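# Place assembled white housing upright on belt behind rail

## Task

Find the white housing that already contains both its circuit board and its motor, and stand it upright on the dark belt strip lying just behind the white rail, so that the board and the motor are still seated in it at the end.

## Robot and tools

Robot: two arms, left_arm and right_arm, each a six-joint arm ending in a two-finger parallel gripper. Scene frame: origin at table-top height midway between the nominal bases, +z up, +x out over the table, left_arm on the +y side (image left and right do not follow these names). Calibrated bases in the scene frame: left_arm at (-0.002, +0.277, +0.018) m, quat_wxyz (1, 0, 0, -0.029); right_arm at (-0.021, -0.269, +0.042) m, quat_wxyz (1, 0, 0, -0.001). Both have +z up. All hand positions, orientations, targets and wrist camera poses are in that arm's own base frame; fixed cameras and the table are in the scene frame.

Gripper geometry: fingers point along the gripper's +z axis and close along its y axis. end_effector_position is the point between the finger pads, just under 1 cm behind the tips.

Row layout (used by every moving tool): 16 numbers, always all 16 even if one arm is idle: left x, y, z (m), qw, qx, qy, qz, opening, then right x, y, z, qw, qx, qy, qz, opening. Positions and quaternions are absolute poses in the arm's base frame, not offsets. Opening runs -1 (closed, 0 mm gap) to +1 (open, about 87 mm); +0.5 is about 69 mm, 0 about 43 mm, -0.5 about 18 mm. Fingers go to where grip_measured would read the sent value. To grip, keep sending about 0.04 below the grip_measured reading at first contact (less for a lighter hold). Sending 0 is a real command, so repeat the current value to leave a gripper alone. To hold an arm still, resend its last reported pose unchanged every call; to keep an orientation, reuse the same target quaternion rather than the drifted reading.

execute_actions(actions, cameras): actions is a list of actions; each action is a table of 1 to 15 rows, one row per 1/30 s step, the last row held to fill 15 steps. Each target must lie within 0.6 m of the gripper's current position along each of its own axes, or the action is refused for both arms; if the first action fails against the last reported state, the whole call is refused. An empty list just reports state and images. Result includes step samples of end_effector_position.

move(target, speed, blend, opening_speed, blocking, cameras): drives each gripper in a straight line from its Hand target to the pose in target, one 16-number row or a list of up to 15 rows, no 0.6 m rule. speed is m/s, 0.002 to 2.9 (default 0.25), one value or one per target; rotation is capped at twice that in rad/s. blend is in m, rounding corners of a list (default 0 stops at each). opening_speed is units per second on the -1..+1 scale, at least 0.2. Changed openings in later list targets are applied on arrival, after everything comes to rest. A move runs at most 10 s. blocking=false returns after about 0.5 s while motion continues; a new move then takes over. Moves do not avoid obstacles or the other arm; grippers lag and overshoot more when fast or when the arm is stretched. Keep paths away from an arm's own base or its shoulder posture may flip. The extra move: line reports the ending (done, off_target, moving, held, fault) and limits (paced = pose clipped, held = steps withheld). done means at rest within 10 mm and 2 degrees; neither done nor off_target tells you about contact.

wait(seconds 0 to 10, cameras): lets time pass with commands held; returns early if a running move finishes. stop(cameras): brakes a running move; needs braking room. zoom_image(camera, region): camera is cam_high, cam_low, cam_left_wrist or cam_right_wrist; region is [x0, y0, x1, y1] pixels, top-left origin, at most 504x504, from the latest image of that camera. read_manual(section): returns URDF licence text only. finished_scene(scene): ends the current scene, irreversible; scene is the current scene's integer number. The goal must hold with the robot let go.

cameras argument: omitted, null or ["all"] gives every camera; [] gives none; unknown names invalidate the call. Images: cam_high and cam_low 504x504, wrist cameras 896x504. Calibration figures are approximate; fixed cameras may be a couple of degrees and millimetres off, wrist images may lag during motion.

Result lines: end_effector_position and quat per arm; Hand target (where each arm is actually being sent, often short of your command, so send the remainder next); Tool commands; grip_measured; Joint positions (last entry gripper 0 closed to 1 open); Joint velocities (may say within noise or be omitted); Joint torques (include gravity, offsets and noise; joints 1 to 3 wrap at ±28 N m). Readings can be off by a few cm at long reach; check pose and tilt after each move and correct it. The controller limits each step's orientation change to 40 degrees and favours position if both cannot be met. Small moves may go nowhere or sideways.

Avoid: dropping parts, releasing parts that still move, fast impacts and hard presses (force grows with speed and with how far the target lies past contact), closing one gripper on the other arm's fingers, grippers or wrist cameras colliding (not caught by the clearance check), and anything leaving the table or being left off it. Loose objects may get occasional small nudges. Camera cables count as the hand touching. Motor heat rises when holding loads, stretching out or pushing at unreachable poses: MOTOR HOT appears at 75 C, an over-temperature fault at 90 C folds that arm away for the rest of the scene, and at 100 C it goes limp.

Each tool is called after "Call:" as name(argument=value, ...), one argument or row to a line, values as JSON.

## Session

Call:
execute_actions(
  actions=[],
)

Scene clock: 0.00 s.
left_arm: end_effector_position=(+0.2289, +0.0757, +0.1188) grip_measured=+1.000 end_effector_quat_wxyz=(+0.487, -0.356, +0.794, +0.076) | right_arm: end_effector_position=(+0.2662, -0.0564, +0.1922) grip_measured=+0.979 end_effector_quat_wxyz=(+0.599, +0.209, +0.748, -0.198)
Joint positions: left_arm=[0.122 0.6 0.448 -0.436 -0.387 -0.513 1] | right_arm=[0.268 0.678 0.488 -0.121 0.835 0.188 0.99]
Joint velocities: within noise
Joint torques (N m): no reading
Heat: left arm: 48 °C; right arm: 39 °C.
Hand target: left_arm +0.2314, +0.0763, +0.1254; +0.495, -0.356, +0.789, +0.075 | right_arm +0.2684, -0.0559, +0.2011; +0.608, +0.214, +0.740, -0.192
Tool commands: left_gripper/opening=+1.0 right_gripper/opening=+1.0
camera_calibration:
cam_left_wrist: T_world_to_cam=[[0.631823, -0.723658, 0.277705, -0.130675], [-0.755269, -0.655329, 0.0106672, 0.223872], [0.174269, -0.216482, -0.960607, 0.230913], [0, 0, 0, 1]] pos_world=[0.211406, 0.102134, 0.255718]
cam_right_wrist: T_world_to_cam=[[-0.506184, -0.862425, 0.000327465, 0.092983], [-0.736993, 0.432367, -0.519518, 0.348394], [0.447904, -0.263213, -0.854459, 0.168911], [0, 0, 0, 1]] pos_world=[0.228175, -0.0259836, 0.325295]

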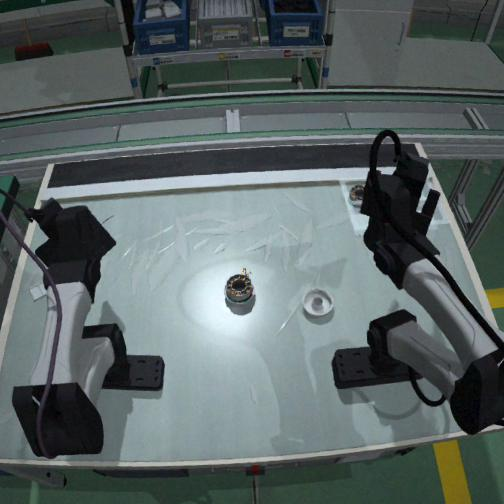

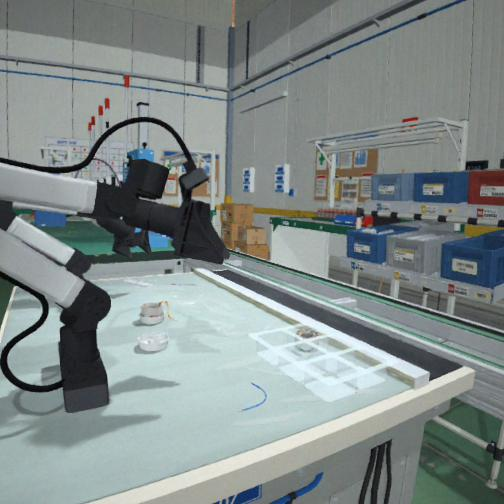

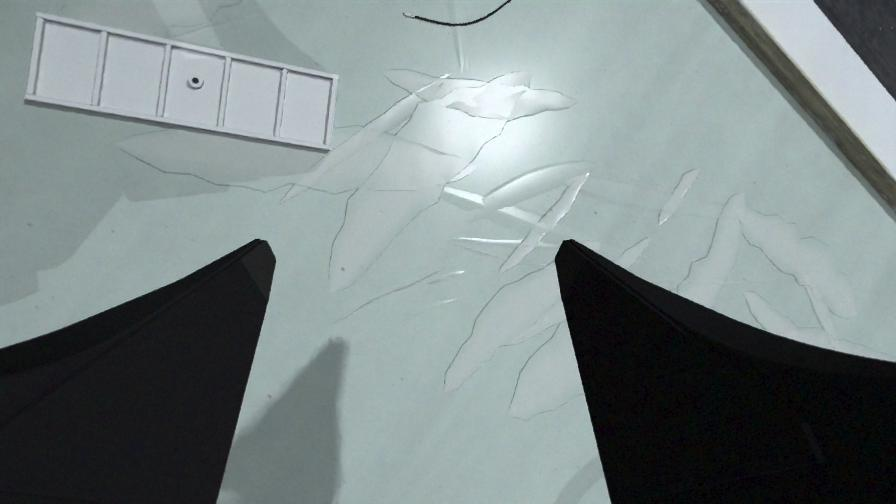

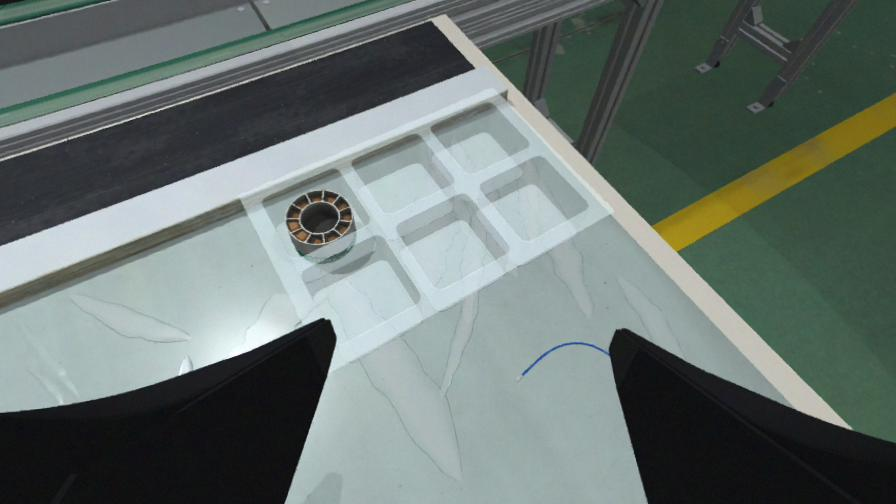

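Call:
zoom_image(
  camera="cam_high",
  region=[200, 250, 350, 340],
)

Call:
zoom_image(
  camera="cam_low",
  region=[120, 280, 200, 360],
)

Call:
zoom_image(
  camera="cam_high",
  region=[30, 140, 450, 300],
)

Scaled by 3.360 from the camera's 504x504 image, which has a finer 720x720 frame.

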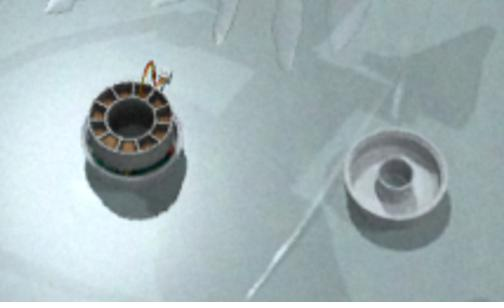

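Scaled by 6.300 from the camera's 504x504 image, which has a finer 720x720 frame.

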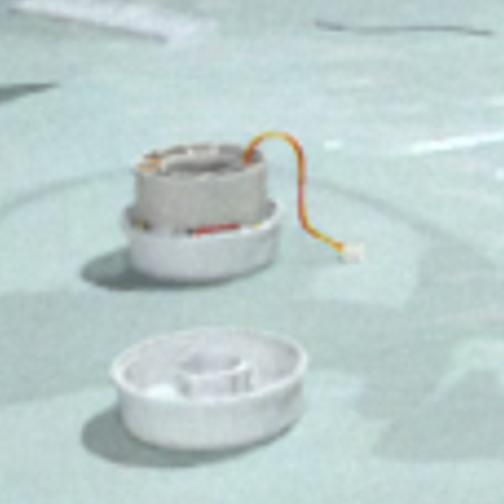

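Scaled by 1.200 from the camera's 504x504 image, which has a finer 720x720 frame.

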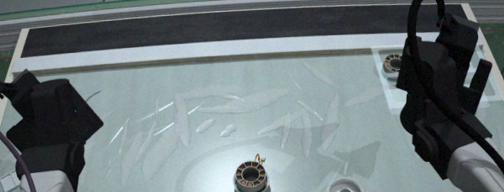

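Call:
move(
  target=[0.2289,0.0757,0.1188,0.487,-0.356,0.794,0.076,1,0.15,0.23,0.13,0.365,-0.278,0.881,0.115,1],
)

Scene clock: 38.47 s.
left_arm: end_effector_position=(+0.2287, +0.0757, +0.1186) grip_measured=+1.000 end_effector_quat_wxyz=(+0.486, -0.356, +0.794, +0.077) | right_arm: end_effector_position=(+0.1465, +0.2149, +0.1139) grip_measured=+0.979 end_effector_quat_wxyz=(+0.351, -0.279, +0.889, +0.091)
Joint positions: left_arm=[0.122 0.6 0.448 -0.437 -0.387 -0.513 1] | right_arm=[1.176 1.047 0.761 -0.643 0.402 0.433 0.99]
Joint torques (N m): left_arm=[0.03 0.24 7.5 1.93 -0.09 0.12] | right_arm=[0.34 -1.11 10.13 1.39 0.06 -0.05]
Heat: left arm: 55 °C; right arm: 42 °C.
Hand target: left_arm +0.2289, +0.0757, +0.1187; +0.487, -0.356, +0.794, +0.076 | right_arm +0.1496, +0.2291, +0.1304; +0.365, -0.278, +0.881, +0.115
Off the commanded pose: left_arm 0.000 m, 0 deg | right_arm 0.022 m, 3 deg.
move: off_target (right_arm)
camera_calibration:
cam_left_wrist: T_world_to_cam=[[0.632143, -0.723605, 0.277113, -0.130543], [-0.755232, -0.655356, 0.0115334, 0.22365], [0.173262, -0.216576, -0.960768, 0.230984], [0, 0, 0, 1]] pos_world=[0.211409, 0.102134, 0.255518]
cam_right_wrist: T_world_to_cam=[[0.572662, -0.81913, -0.0329306, 0.102644], [-0.815894, -0.573391, 0.0744283, 0.262191], [-0.0798486, -0.0157544, -0.996683, 0.267311], [0, 0, 0, 1]] pos_world=[0.176484, 0.238628, 0.25029]

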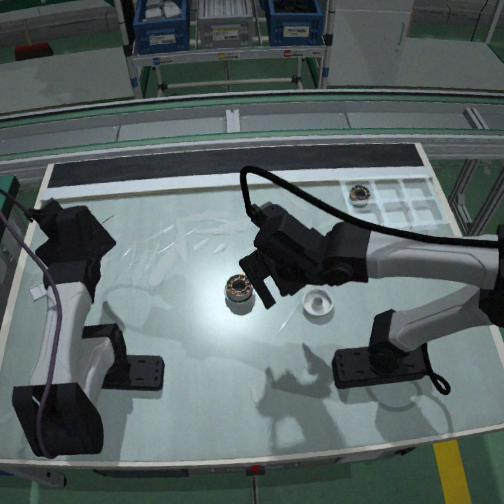

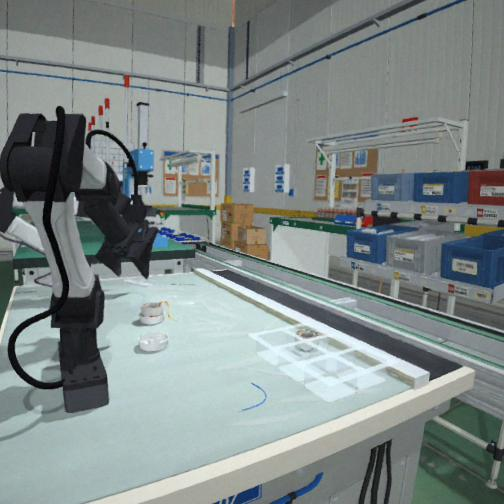

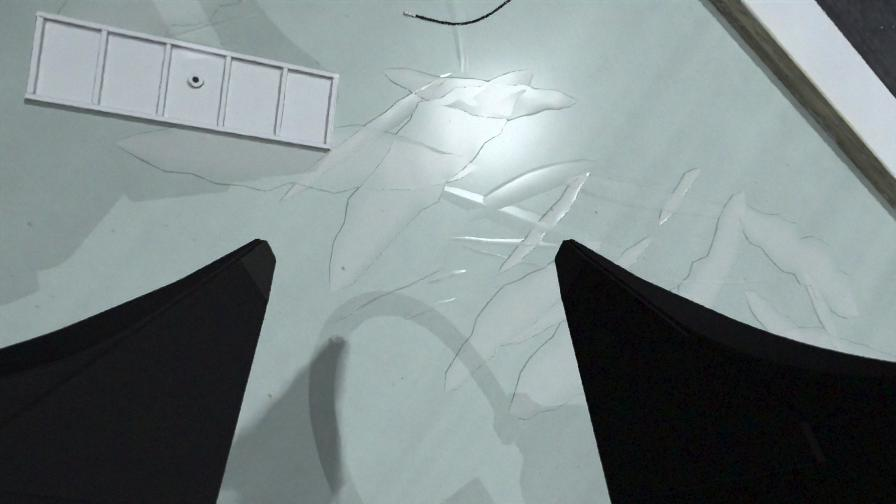

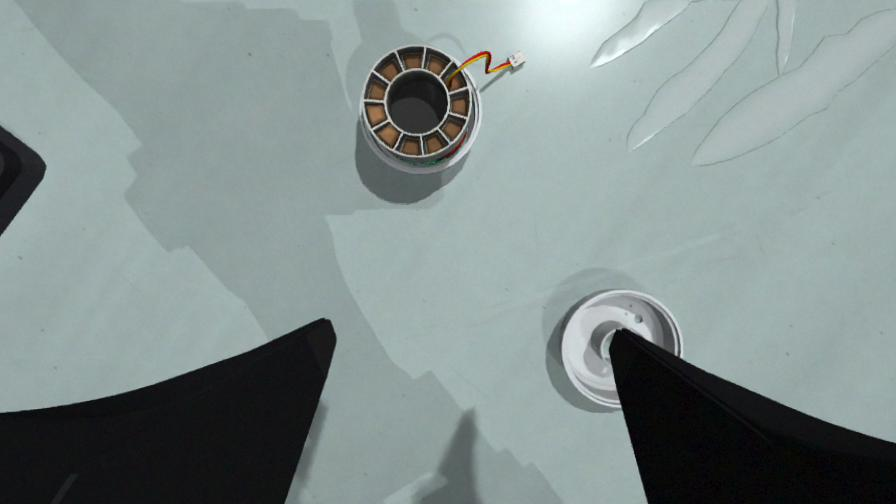

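Call:
move(
  target=[0.2289,0.0757,0.1188,0.487,-0.356,0.794,0.076,1,0.157,0.272,0.05,0.3715,-0.2236,0.8963,0.0927,1],
  cameras=["cam_right_wrist","cam_low"],
)

Scene clock: 61.63 s.
left_arm: end_effector_position=(+0.2286, +0.0757, +0.1185) grip_measured=+1.000 end_effector_quat_wxyz=(+0.486, -0.356, +0.794, +0.077) | right_arm: end_effector_position=(+0.1554, +0.2699, +0.0511) grip_measured=+0.979 end_effector_quat_wxyz=(+0.364, -0.232, +0.897, +0.091)
Joint positions: left_arm=[0.122 0.6 0.448 -0.438 -0.387 -0.513 1] | right_arm=[1.253 1.365 0.695 -0.286 0.497 0.587 0.99]
Joint torques (N m): left_arm=[0.08 0.27 7.47 1.93 -0.11 0.12] | right_arm=[0.42 -2.78 5.72 1.36 0.45 0.16]
Heat: left arm: 55 °C; right arm: 49 °C.
Hand target: left_arm +0.2289, +0.0757, +0.1187; +0.487, -0.356, +0.794, +0.076 | right_arm +0.1569, +0.2720, +0.0501; +0.371, -0.224, +0.896, +0.093
Off the commanded pose: left_arm 0.000 m, 0 deg | right_arm 0.003 m, 1 deg.
move: done
camera_calibration:
cam_right_wrist: T_world_to_cam=[[0.496584, -0.865865, -0.0606814, 0.166463], [-0.865127, -0.499408, 0.0463373, 0.294806], [-0.0704266, 0.0294868, -0.997081, 0.192727], [0, 0, 0, 1]] pos_world=[0.185955, 0.28568, 0.188605]
Images, in order (width x height): cam_low 504x504, cam_right_wrist 896x504.

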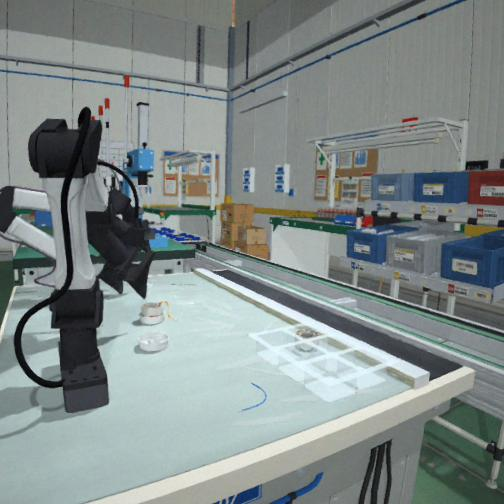

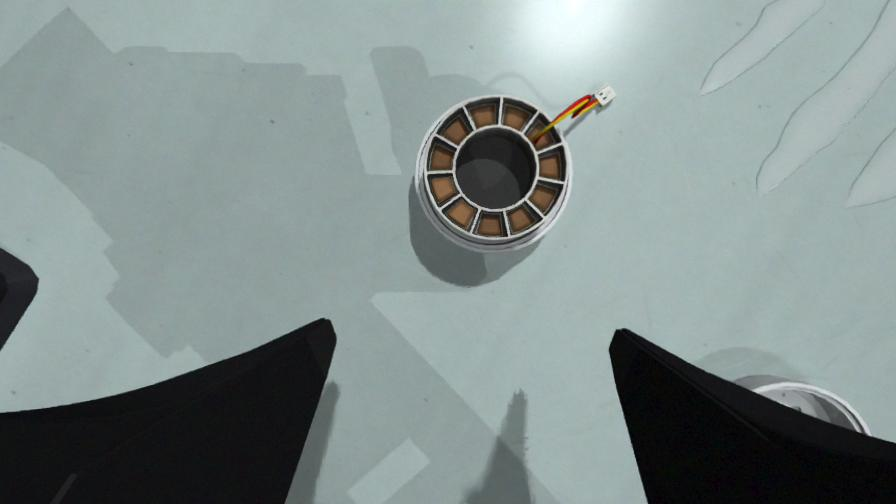

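Call:
move(
  target=[0.2289,0.0757,0.1188,0.487,-0.356,0.794,0.076,1,0.2125,0.293,-0.024,0.3715,-0.2236,0.8963,0.0927,1],
  cameras=["cam_right_wrist","cam_low"],
  speed=0.12,
)

Call:
zoom_image(
  camera="cam_low",
  region=[90, 240, 230, 360],
)

Scene clock: 74.23 s.
left_arm: end_effector_position=(+0.2286, +0.0757, +0.1185) grip_measured=+1.000 end_effector_quat_wxyz=(+0.486, -0.356, +0.794, +0.077) | right_arm: end_effector_position=(+0.2103, +0.2896, -0.0242) grip_measured=+0.979 end_effector_quat_wxyz=(+0.368, -0.223, +0.899, +0.085)
Joint positions: left_arm=[0.122 0.6 0.448 -0.438 -0.387 -0.513 1] | right_arm=[1.098 1.731 0.663 0.168 0.424 0.462 0.99]
Joint torques (N m): left_arm=[0.13 0.29 7.45 1.95 -0.13 0.12] | right_arm=[-0.51 -4.88 5.12 1.42 0.1 -0.04]
Heat: left arm: 56 °C; right arm: 47 °C.
Hand target: left_arm +0.2289, +0.0757, +0.1187; +0.487, -0.356, +0.794, +0.076 | right_arm +0.2125, +0.2930, -0.0238; +0.372, -0.223, +0.896, +0.093
Off the commanded pose: left_arm 0.000 m, 0 deg | right_arm 0.004 m, 1 deg.
move: done
camera_calibration:
cam_right_wrist: T_world_to_cam=[[0.478031, -0.87667, -0.054177, 0.158828], [-0.876188, -0.480269, 0.0404645, 0.352297], [-0.0614935, 0.028126, -0.997711, 0.119324], [0, 0, 0, 1]] pos_world=[0.240091, 0.305081, 0.1134]
Images, in order (width x height): cam_low 504x504, cam_right_wrist 896x504.

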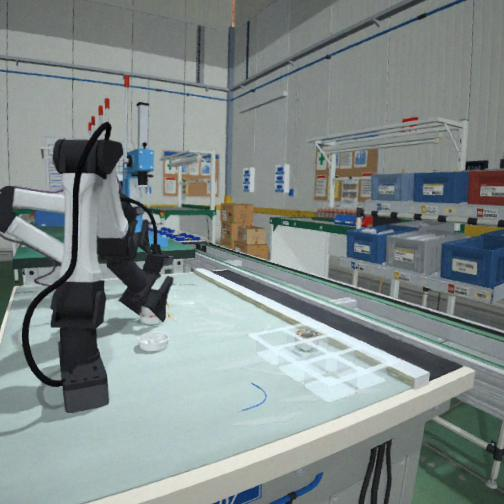

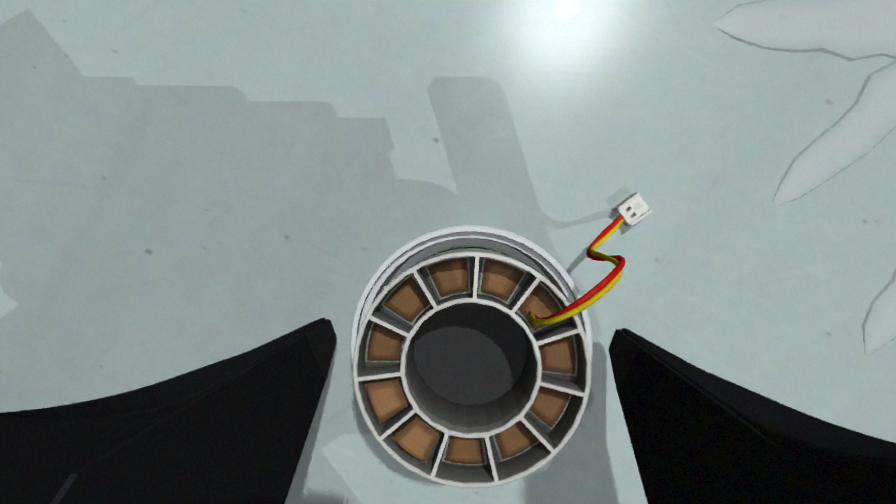

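Scaled by 3.600 from the camera's 504x504 image, which has a finer 720x720 frame.

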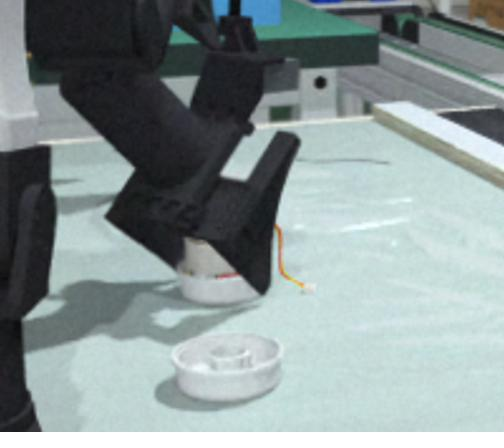

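Call:
move(
  target=[0.2289,0.0757,0.1188,0.487,-0.356,0.794,0.076,1,0.2125,0.293,-0.024,0.3715,-0.2236,0.8963,0.0927,0.42],
  cameras=["cam_right_wrist"],
  opening_speed=0.4,
)

Scene clock: 80.47 s.
left_arm: end_effector_position=(+0.2286, +0.0757, +0.1185) grip_measured=+1.000 end_effector_quat_wxyz=(+0.486, -0.356, +0.794, +0.077) | right_arm: end_effector_position=(+0.2106, +0.2897, -0.0241) grip_measured=+0.463 end_effector_quat_wxyz=(+0.369, -0.224, +0.898, +0.085)
Joint positions: left_arm=[0.122 0.6 0.448 -0.438 -0.387 -0.513 1] | right_arm=[1.097 1.731 0.663 0.17 0.423 0.459 0.732]
Joint torques (N m): left_arm=[0.17 0.32 7.43 1.94 -0.12 0.12] | right_arm=[-0.49 -4.92 5.12 1.44 0.08 -0.01]
Heat: left arm: 56 °C; right arm: 46 °C.
Hand target: left_arm +0.2288, +0.0757, +0.1187; +0.487, -0.356, +0.794, +0.076 | right_arm +0.2124, +0.2930, -0.0239; +0.372, -0.224, +0.896, +0.093
Off the commanded pose: left_arm 0.000 m, 0 deg | right_arm 0.004 m, 1 deg.
move: done
camera_calibration:
cam_right_wrist: T_world_to_cam=[[0.4793, -0.876006, -0.0537149, 0.1584], [-0.875544, -0.481491, 0.0398662, 0.352763], [-0.0607863, 0.0279219, -0.99776, 0.119322], [0, 0, 0, 1]] pos_world=[0.240192, 0.30528, 0.113499]
Images, in order (width x height): cam_right_wrist 896x504.

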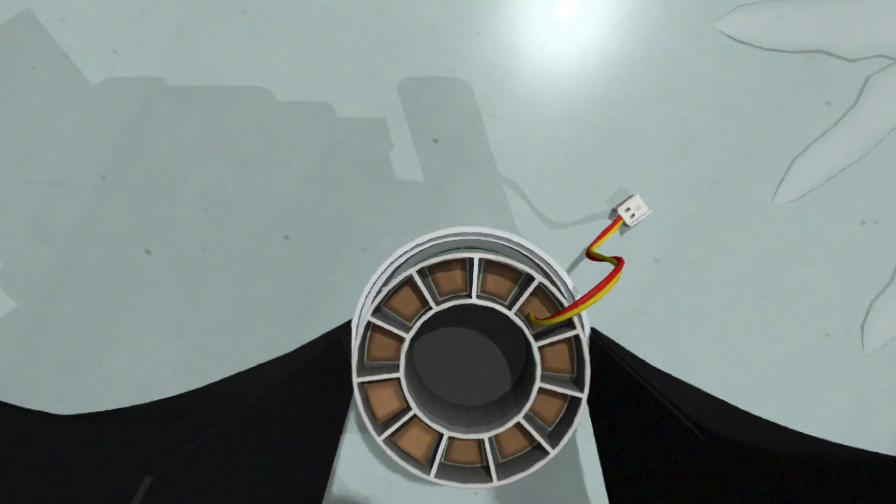

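Call:
move(
  target=[
    [0.2289,0.0757,0.1188,0.487,-0.356,0.794,0.076,1,0.2125,0.293,-0.024,0.3715,-0.2236,0.8963,0.0927,0.38],
    [0.2289,0.0757,0.1188,0.487,-0.356,0.794,0.076,1,0.215,0.293,0.055,0.3715,-0.2236,0.8963,0.0927,0.38],
  ],
  speed=0.15,
)

Call:
zoom_image(
  camera="cam_low",
  region=[90, 240, 230, 360],
)

Scene clock: 87.13 s.
left_arm: end_effector_position=(+0.2286, +0.0757, +0.1185) grip_measured=+1.000 end_effector_quat_wxyz=(+0.486, -0.356, +0.794, +0.077) | right_arm: end_effector_position=(+0.2049, +0.2767, +0.0315) grip_measured=+0.463 end_effector_quat_wxyz=(+0.346, -0.234, +0.906, +0.064)
Joint positions: left_arm=[0.122 0.6 0.448 -0.438 -0.387 -0.513 1] | right_arm=[1.09 1.549 0.787 -0.202 0.413 0.453 0.732]
Joint torques (N m): left_arm=[0.12 0.24 7.42 1.95 -0.1 0.13] | right_arm=[-0.49 -7.01 8.96 1.34 0.17 -0.03]
Heat: left arm: 56 °C; right arm: 46 °C.
Hand target: left_arm +0.2288, +0.0757, +0.1187; +0.487, -0.356, +0.794, +0.076 | right_arm +0.2145, +0.2921, +0.0555; +0.372, -0.224, +0.896, +0.093
Off the commanded pose: left_arm 0.000 m, 0 deg | right_arm 0.030 m, 5 deg.
move: off_target (right_arm)
camera_calibration:
cam_left_wrist: T_world_to_cam=[[0.632351, -0.723593, 0.27667, -0.130449], [-0.75524, -0.655334, 0.0122231, 0.223476], [0.172466, -0.216681, -0.960887, 0.231097], [0, 0, 0, 1]] pos_world=[0.211411, 0.102134, 0.255418]
cam_right_wrist: T_world_to_cam=[[0.481291, -0.876328, -0.0201984, 0.151378], [-0.871291, -0.480793, 0.0984329, 0.336455], [-0.0959708, -0.0297761, -0.994939, 0.197949], [0, 0, 0, 1]] pos_world=[0.239291, 0.300317, 0.166887]

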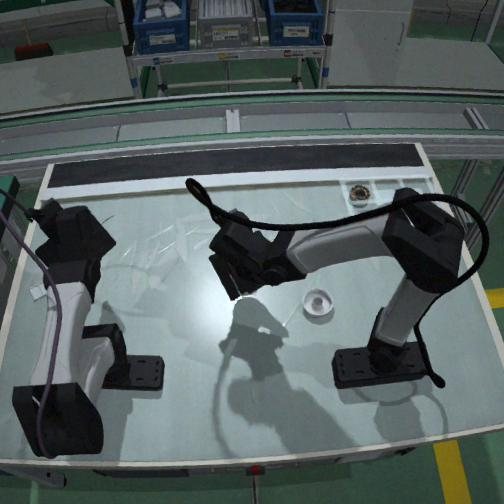

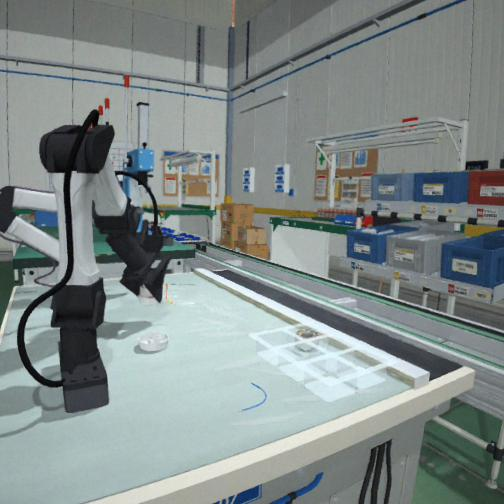

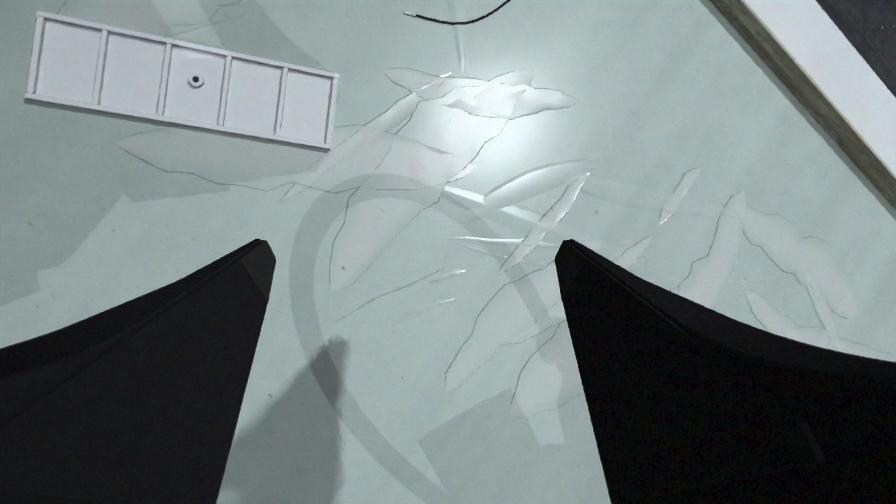

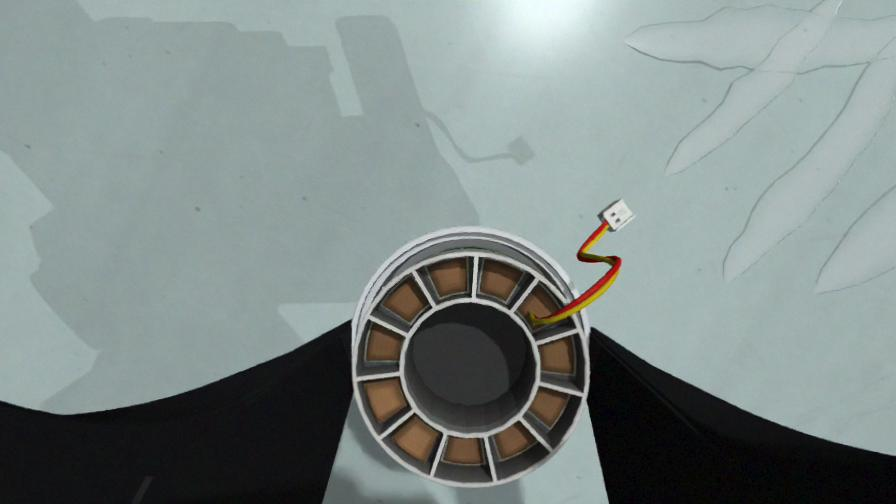

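Scaled by 3.600 from the camera's 504x504 image, which has a finer 720x720 frame.

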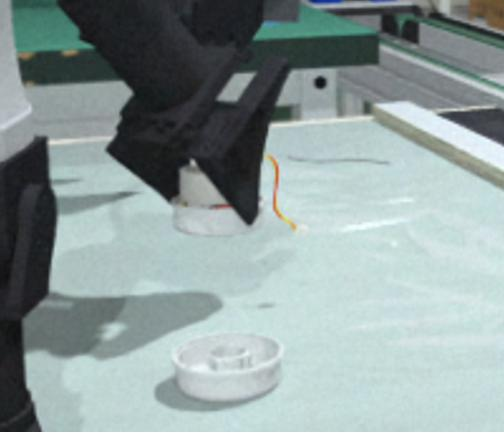

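Call:
move(
  target=[
    [0.2289,0.0757,0.1188,0.487,-0.356,0.794,0.076,1,0.24,0.28,0.12,0.3715,-0.2236,0.8963,0.0927,0.38],
    [0.2289,0.0757,0.1188,0.487,-0.356,0.794,0.076,1,0.47,0.14,0.17,0.3812,-0.0805,0.9205,0.0352,0.38],
  ],
  speed=0.2,
  blend=0.04,
)

Scene clock: 98.47 s.
left_arm: end_effector_position=(+0.2286, +0.0757, +0.1185) grip_measured=+1.000 end_effector_quat_wxyz=(+0.486, -0.356, +0.794, +0.077) | right_arm: end_effector_position=(+0.4549, +0.1325, +0.1468) grip_measured=+0.463 end_effector_quat_wxyz=(+0.349, -0.076, +0.934, +0.023)
Joint positions: left_arm=[0.122 0.6 0.448 -0.438 -0.387 -0.513 1] | right_arm=[0.314 1.844 1.585 -0.605 0.108 0.111 0.732]
Joint torques (N m): left_arm=[0.12 0.25 7.45 1.93 -0.11 0.11] | right_arm=[0.02 -7.8 10.86 1.48 -0.11 -0.06]
Heat: left arm: 56 °C; right arm: 48 °C.
Hand target: left_arm +0.2288, +0.0757, +0.1187; +0.487, -0.356, +0.794, +0.076 | right_arm +0.4686, +0.1395, +0.1705; +0.382, -0.080, +0.920, +0.035
Off the commanded pose: left_arm 0.000 m, 0 deg | right_arm 0.029 m, 4 deg.
move: off_target (right_arm); blend cut to 0.0352 m at target 1
camera_calibration:
cam_left_wrist: T_world_to_cam=[[0.632351, -0.723593, 0.27667, -0.130449], [-0.75524, -0.655334, 0.0122231, 0.223476], [0.172466, -0.216681, -0.960887, 0.231097], [0, 0, 0, 1]] pos_world=[0.211411, 0.102134, 0.255418]
cam_right_wrist: T_world_to_cam=[[0.171799, -0.983495, -0.0567617, 0.067294], [-0.978934, -0.176888, 0.101975, 0.481761], [-0.110333, 0.0380467, -0.993166, 0.329673], [0, 0, 0, 1]] pos_world=[0.496425, 0.138858, 0.282112]

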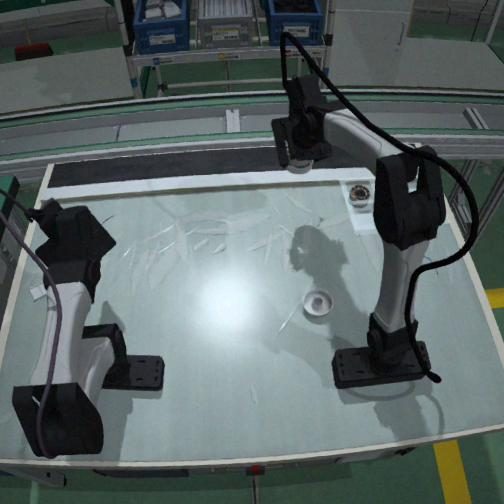

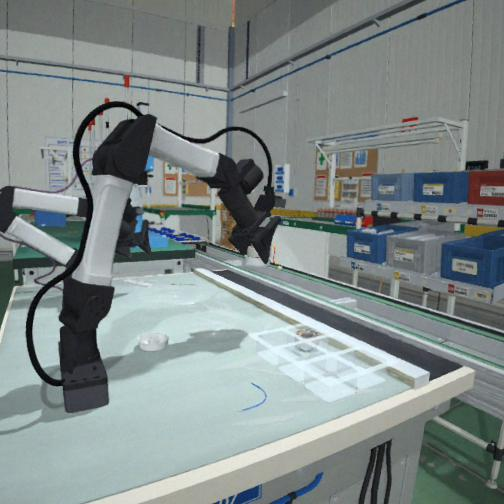

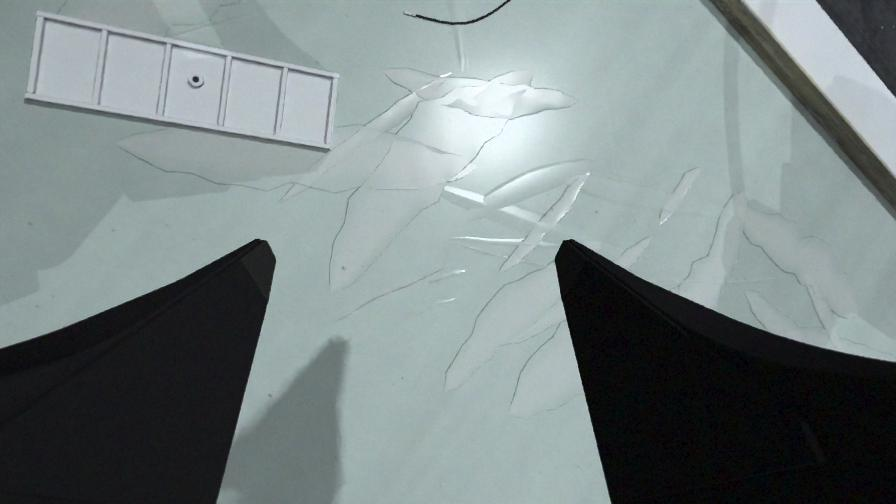

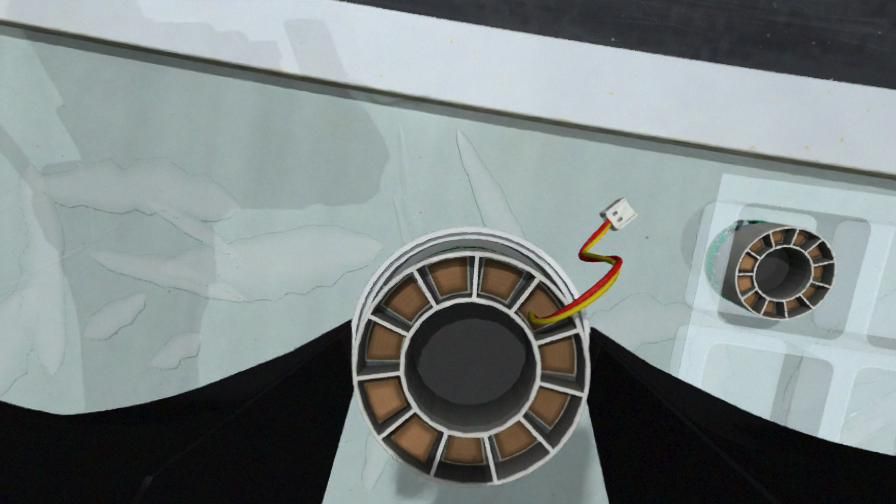

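Call:
move(
  target=[0.2289,0.0757,0.1188,0.487,-0.356,0.794,0.076,1,0.67,0.125,0.15,0.4128,-0.0872,0.9058,0.0397,0.38],
  speed=0.2,
)

Call:
zoom_image(
  camera="cam_low",
  region=[180, 200, 380, 360],
)

Scene clock: 108.40 s.
left_arm: end_effector_position=(+0.2286, +0.0757, +0.1185) grip_measured=+1.000 end_effector_quat_wxyz=(+0.486, -0.356, +0.794, +0.077) | right_arm: end_effector_position=(+0.6576, +0.1215, +0.1172) grip_measured=+0.463 end_effector_quat_wxyz=(+0.434, -0.080, +0.897, +0.038)
Joint positions: left_arm=[0.122 0.6 0.448 -0.438 -0.387 -0.513 1] | right_arm=[0.184 2.721 2.818 -0.767 0.008 0.004 0.732]
Joint torques (N m): left_arm=[0.2 0.32 7.41 1.93 -0.1 0.12] | right_arm=[-0.23 -13.46 10.62 1.74 -0.17 -0.06]
Heat: left arm: 56 °C; right arm: 51 °C.
Hand target: left_arm +0.2288, +0.0757, +0.1187; +0.487, -0.356, +0.794, +0.076 | right_arm +0.6667, +0.1244, +0.1500; +0.473, -0.085, +0.876, +0.045
Off the commanded pose: left_arm 0.000 m, 0 deg | right_arm 0.035 m, 3 deg.
elbow stopped short (right arm): the move would have taken joint 3 (elbow) straighter than the controller allows.
move: off_target (right_arm)
camera_calibration:
cam_left_wrist: T_world_to_cam=[[0.632351, -0.723593, 0.27667, -0.130449], [-0.75524, -0.655334, 0.0122231, 0.223476], [0.172466, -0.216681, -0.960887, 0.231097], [0, 0, 0, 1]] pos_world=[0.211411, 0.102134, 0.255418]
cam_right_wrist: T_world_to_cam=[[0.200114, -0.977844, -0.0614443, 0.0012874], [-0.977166, -0.194618, -0.0852665, 0.704166], [0.0714192, 0.0771044, -0.994462, 0.198898], [0, 0, 0, 1]] pos_world=[0.673625, 0.122966, 0.257917]

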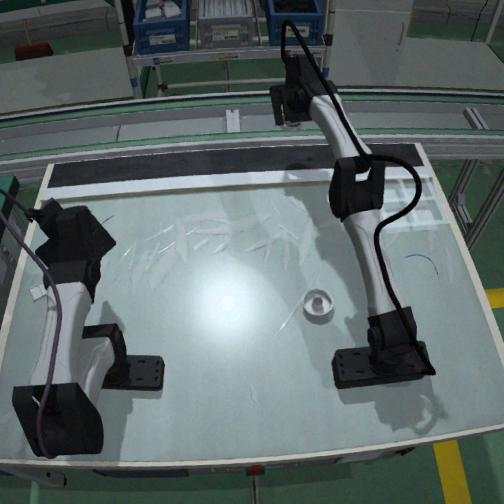

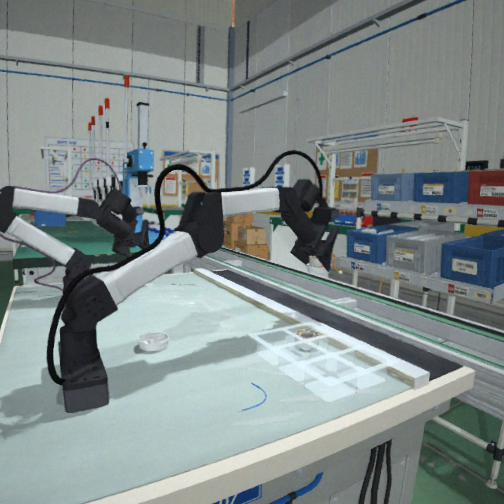

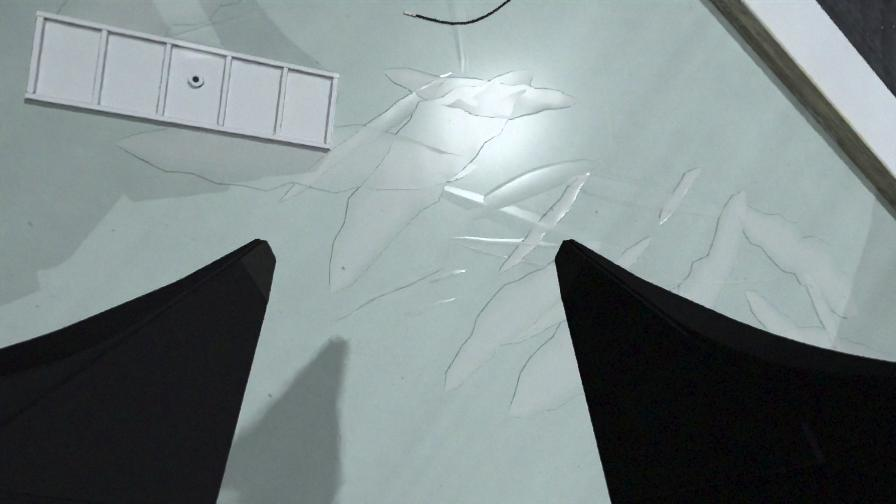

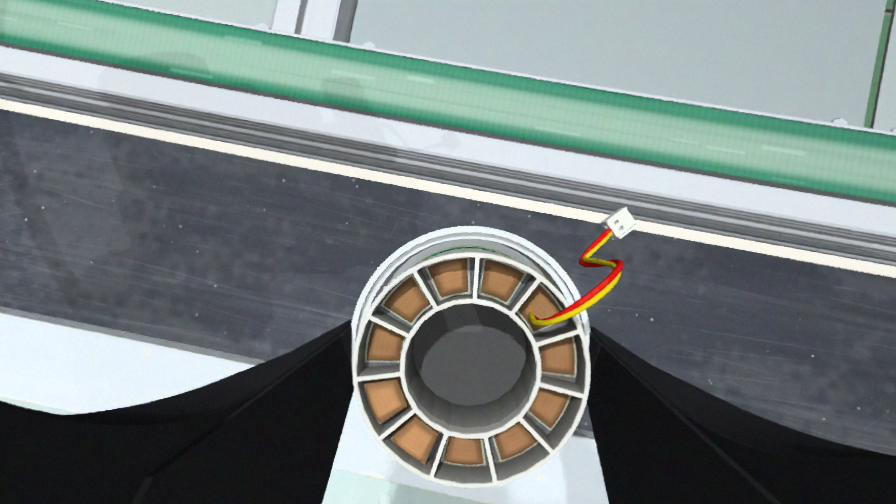

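Scaled by 2.520 from the camera's 504x504 image, which has a finer 720x720 frame.

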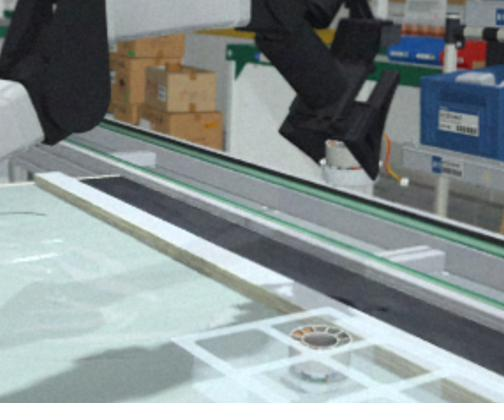

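Call:
move(
  target=[0.2289,0.0757,0.1188,0.487,-0.356,0.794,0.076,1,0.664,0.122,0.07,0.3969,-0.0879,0.9129,0.0382,0.38],
  speed=0.12,
  cameras=["cam_right_wrist","cam_low"],
)

Call:
zoom_image(
  camera="cam_low",
  region=[230, 200, 430, 360],
)

Scene clock: 117.47 s.
left_arm: end_effector_position=(+0.2286, +0.0757, +0.1185) grip_measured=+1.000 end_effector_quat_wxyz=(+0.486, -0.356, +0.794, +0.077) | right_arm: end_effector_position=(+0.6483, +0.1201, +0.0407) grip_measured=+0.463 end_effector_quat_wxyz=(+0.370, -0.084, +0.925, +0.032)
Joint positions: left_arm=[0.122 0.6 0.448 -0.438 -0.387 -0.513 1] | right_arm=[0.184 2.833 2.818 -0.795 0.005 0.001 0.732]
Joint torques (N m): left_arm=[0.12 0.31 7.47 1.94 -0.1 0.12] | right_arm=[-0.5 -13.71 10.52 1.61 -0.15 -0.06]
Heat: left arm: 56 °C; right arm: 54 °C.
Hand target: left_arm +0.2288, +0.0757, +0.1187; +0.487, -0.356, +0.794, +0.076 | right_arm +0.6613, +0.1215, +0.0706; +0.409, -0.088, +0.907, +0.039
Off the commanded pose: left_arm 0.000 m, 0 deg | right_arm 0.033 m, 3 deg.
elbow stopped short (right arm): the move would have taken joint 3 (elbow) straighter than the controller allows.
move: off_target (right_arm)
camera_calibration:
cam_right_wrist: T_world_to_cam=[[0.194999, -0.978777, -0.0630153, 0.000477292], [-0.978608, -0.198457, 0.0542386, 0.684015], [-0.0655933, 0.0510908, -0.996538, 0.215724], [0, 0, 0, 1]] pos_world=[0.683439, 0.125193, 0.177908]
Images, in order (width x height): cam_low 504x504, cam_right_wrist 896x504.

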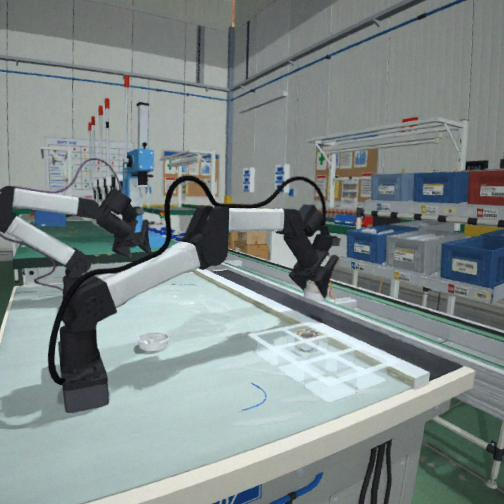

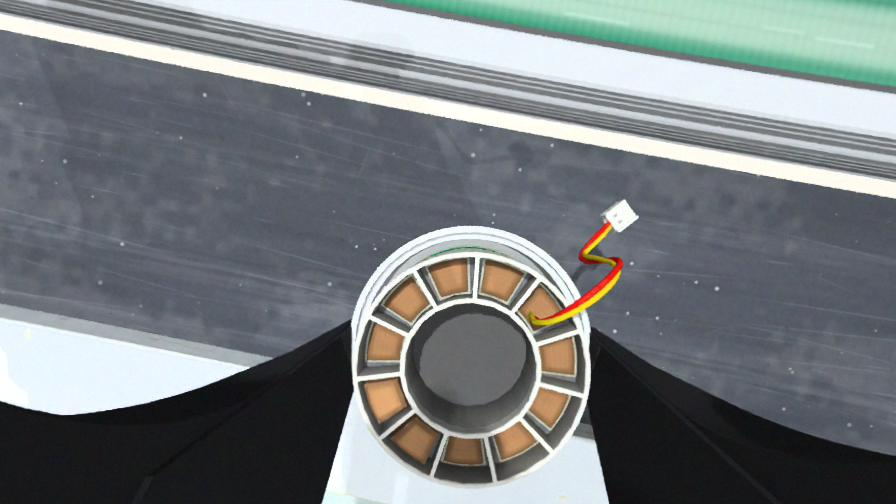

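Scaled by 2.520 from the camera's 504x504 image, which has a finer 720x720 frame.

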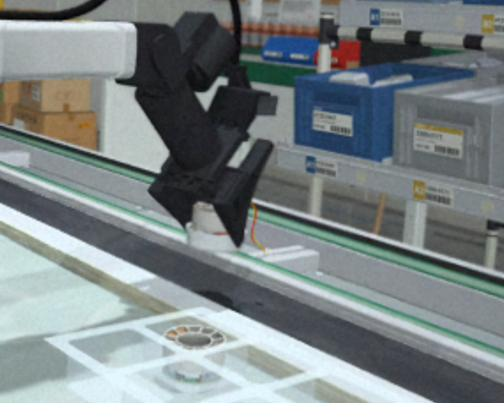

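Call:
move(
  target=[0.2289,0.0757,0.1188,0.487,-0.356,0.794,0.076,1,0.666,0.122,0.035,0.3969,-0.0879,0.9129,0.0382,0.38],
  speed=0.1,
  cameras=["cam_right_wrist","cam_low"],
)

Call:
zoom_image(
  camera="cam_low",
  region=[270, 240, 370, 340],
)

Scene clock: 123.53 s.
left_arm: end_effector_position=(+0.2286, +0.0757, +0.1185) grip_measured=+1.000 end_effector_quat_wxyz=(+0.486, -0.356, +0.794, +0.077) | right_arm: end_effector_position=(+0.6514, +0.1208, +0.0110) grip_measured=+0.463 end_effector_quat_wxyz=(+0.362, -0.085, +0.928, +0.031)
Joint positions: left_arm=[0.122 0.6 0.448 -0.438 -0.387 -0.513 1] | right_arm=[0.184 2.888 2.818 -0.757 0.005 0 0.732]
Joint torques (N m): left_arm=[0.09 0.32 7.47 1.94 -0.1 0.13] | right_arm=[-0.53 -14.08 8.96 1.64 -0.16 -0.08]
Heat: left arm: 56 °C; right arm: 55 °C.
Hand target: left_arm +0.2288, +0.0757, +0.1187; +0.487, -0.356, +0.794, +0.076 | right_arm +0.6643, +0.1217, +0.0356; +0.397, -0.088, +0.913, +0.038
Off the commanded pose: left_arm 0.000 m, 0 deg | right_arm 0.028 m, 4 deg.
move: off_target (right_arm)
camera_calibration:
cam_right_wrist: T_world_to_cam=[[0.194915, -0.978779, -0.0632425, -0.00122458], [-0.977345, -0.199243, 0.0714085, 0.687834], [-0.0824938, 0.0478912, -0.99544, 0.197606], [0, 0, 0, 1]] pos_world=[0.688791, 0.126384, 0.14751]
Images, in order (width x height): cam_low 504x504, cam_right_wrist 896x504.

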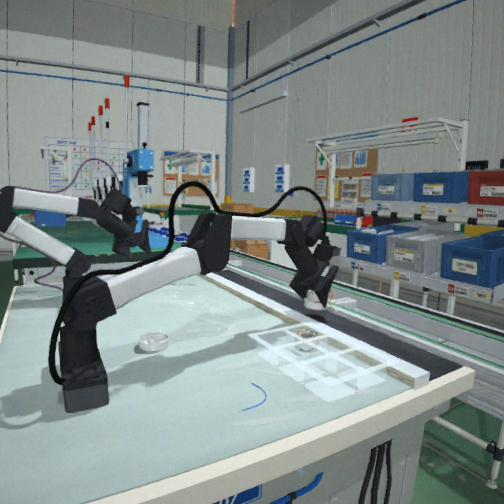

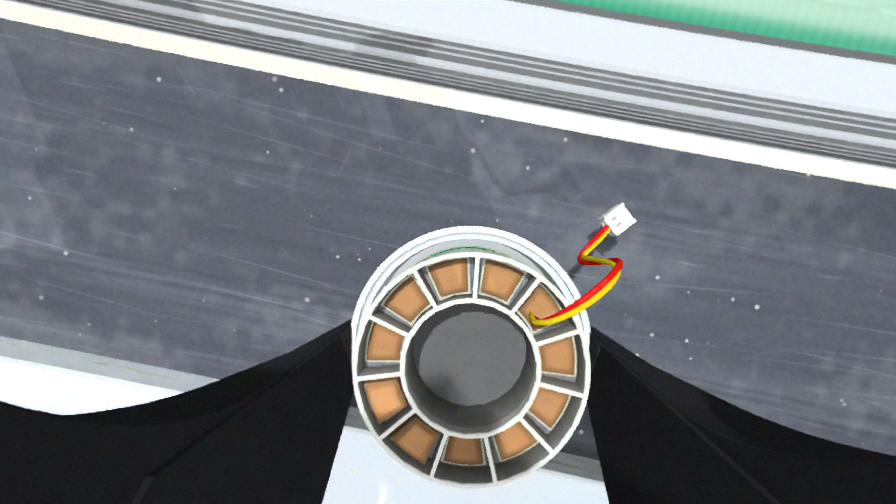

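Scaled by 5.040 from the camera's 504x504 image, which has a finer 720x720 frame.

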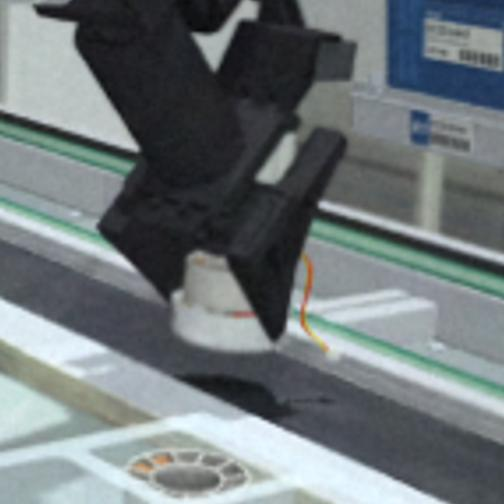

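Call:
move(
  target=[0.2289,0.0757,0.1188,0.487,-0.356,0.794,0.076,1,0.666,0.122,0.014,0.4088,-0.0873,0.9076,0.0394,0.38],
  speed=0.08,
  cameras=["cam_right_wrist","cam_low"],
)

Call:
zoom_image(
  camera="cam_low",
  region=[270, 240, 370, 340],
)

Scene clock: 129.53 s.
left_arm: end_effector_position=(+0.2286, +0.0757, +0.1185) grip_measured=+1.000 end_effector_quat_wxyz=(+0.486, -0.356, +0.794, +0.077) | right_arm: end_effector_position=(+0.6564, +0.1220, -0.0196) grip_measured=+0.463 end_effector_quat_wxyz=(+0.377, -0.086, +0.921, +0.033)
Joint positions: left_arm=[0.122 0.6 0.448 -0.438 -0.387 -0.513 1] | right_arm=[0.184 2.818 2.538 -0.513 0.002 -0.003 0.732]
Joint torques (N m): left_arm=[0.14 0.27 7.39 1.94 -0.11 0.11] | right_arm=[-0.64 -17.16 5.76 1.59 -0.14 -0.05]
Heat: left arm: 56 °C; right arm: 58 °C.
Hand target: left_arm +0.2288, +0.0757, +0.1187; +0.487, -0.356, +0.794, +0.076 | right_arm +0.6654, +0.1219, +0.0138; +0.408, -0.088, +0.908, +0.039
Off the commanded pose: left_arm 0.000 m, 0 deg | right_arm 0.035 m, 4 deg.
move: off_target (right_arm)
camera_calibration:
cam_right_wrist: T_world_to_cam=[[0.201274, -0.97755, -0.0623301, -0.00722469], [-0.978254, -0.203857, 0.0382352, 0.695664], [-0.0500833, 0.0532789, -0.997323, 0.145544], [0, 0, 0, 1]] pos_world=[0.68928, 0.126999, 0.118106]
Images, in order (width x height): cam_low 504x504, cam_right_wrist 896x504.

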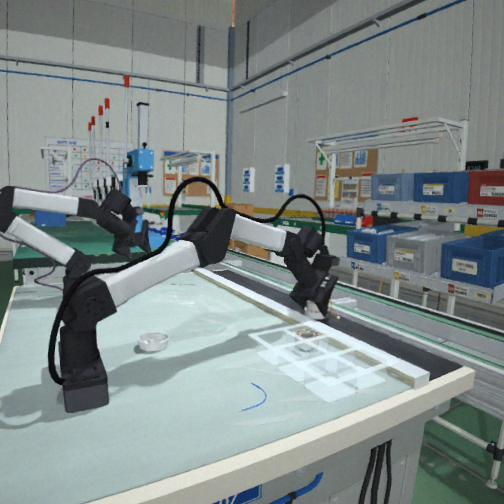

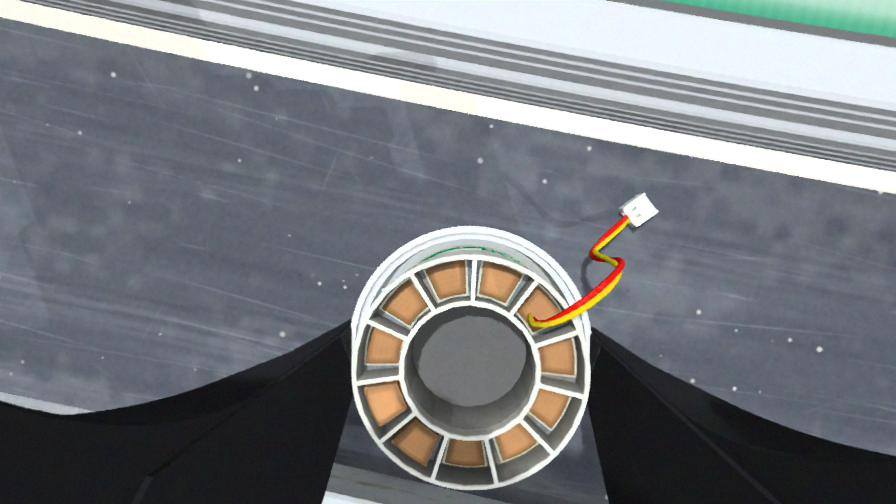

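Scaled by 5.040 from the camera's 504x504 image, which has a finer 720x720 frame.

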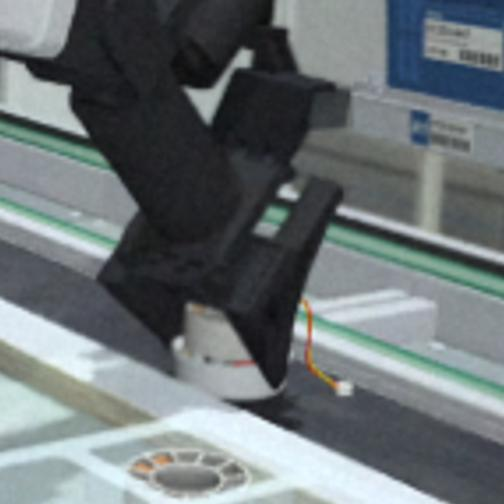

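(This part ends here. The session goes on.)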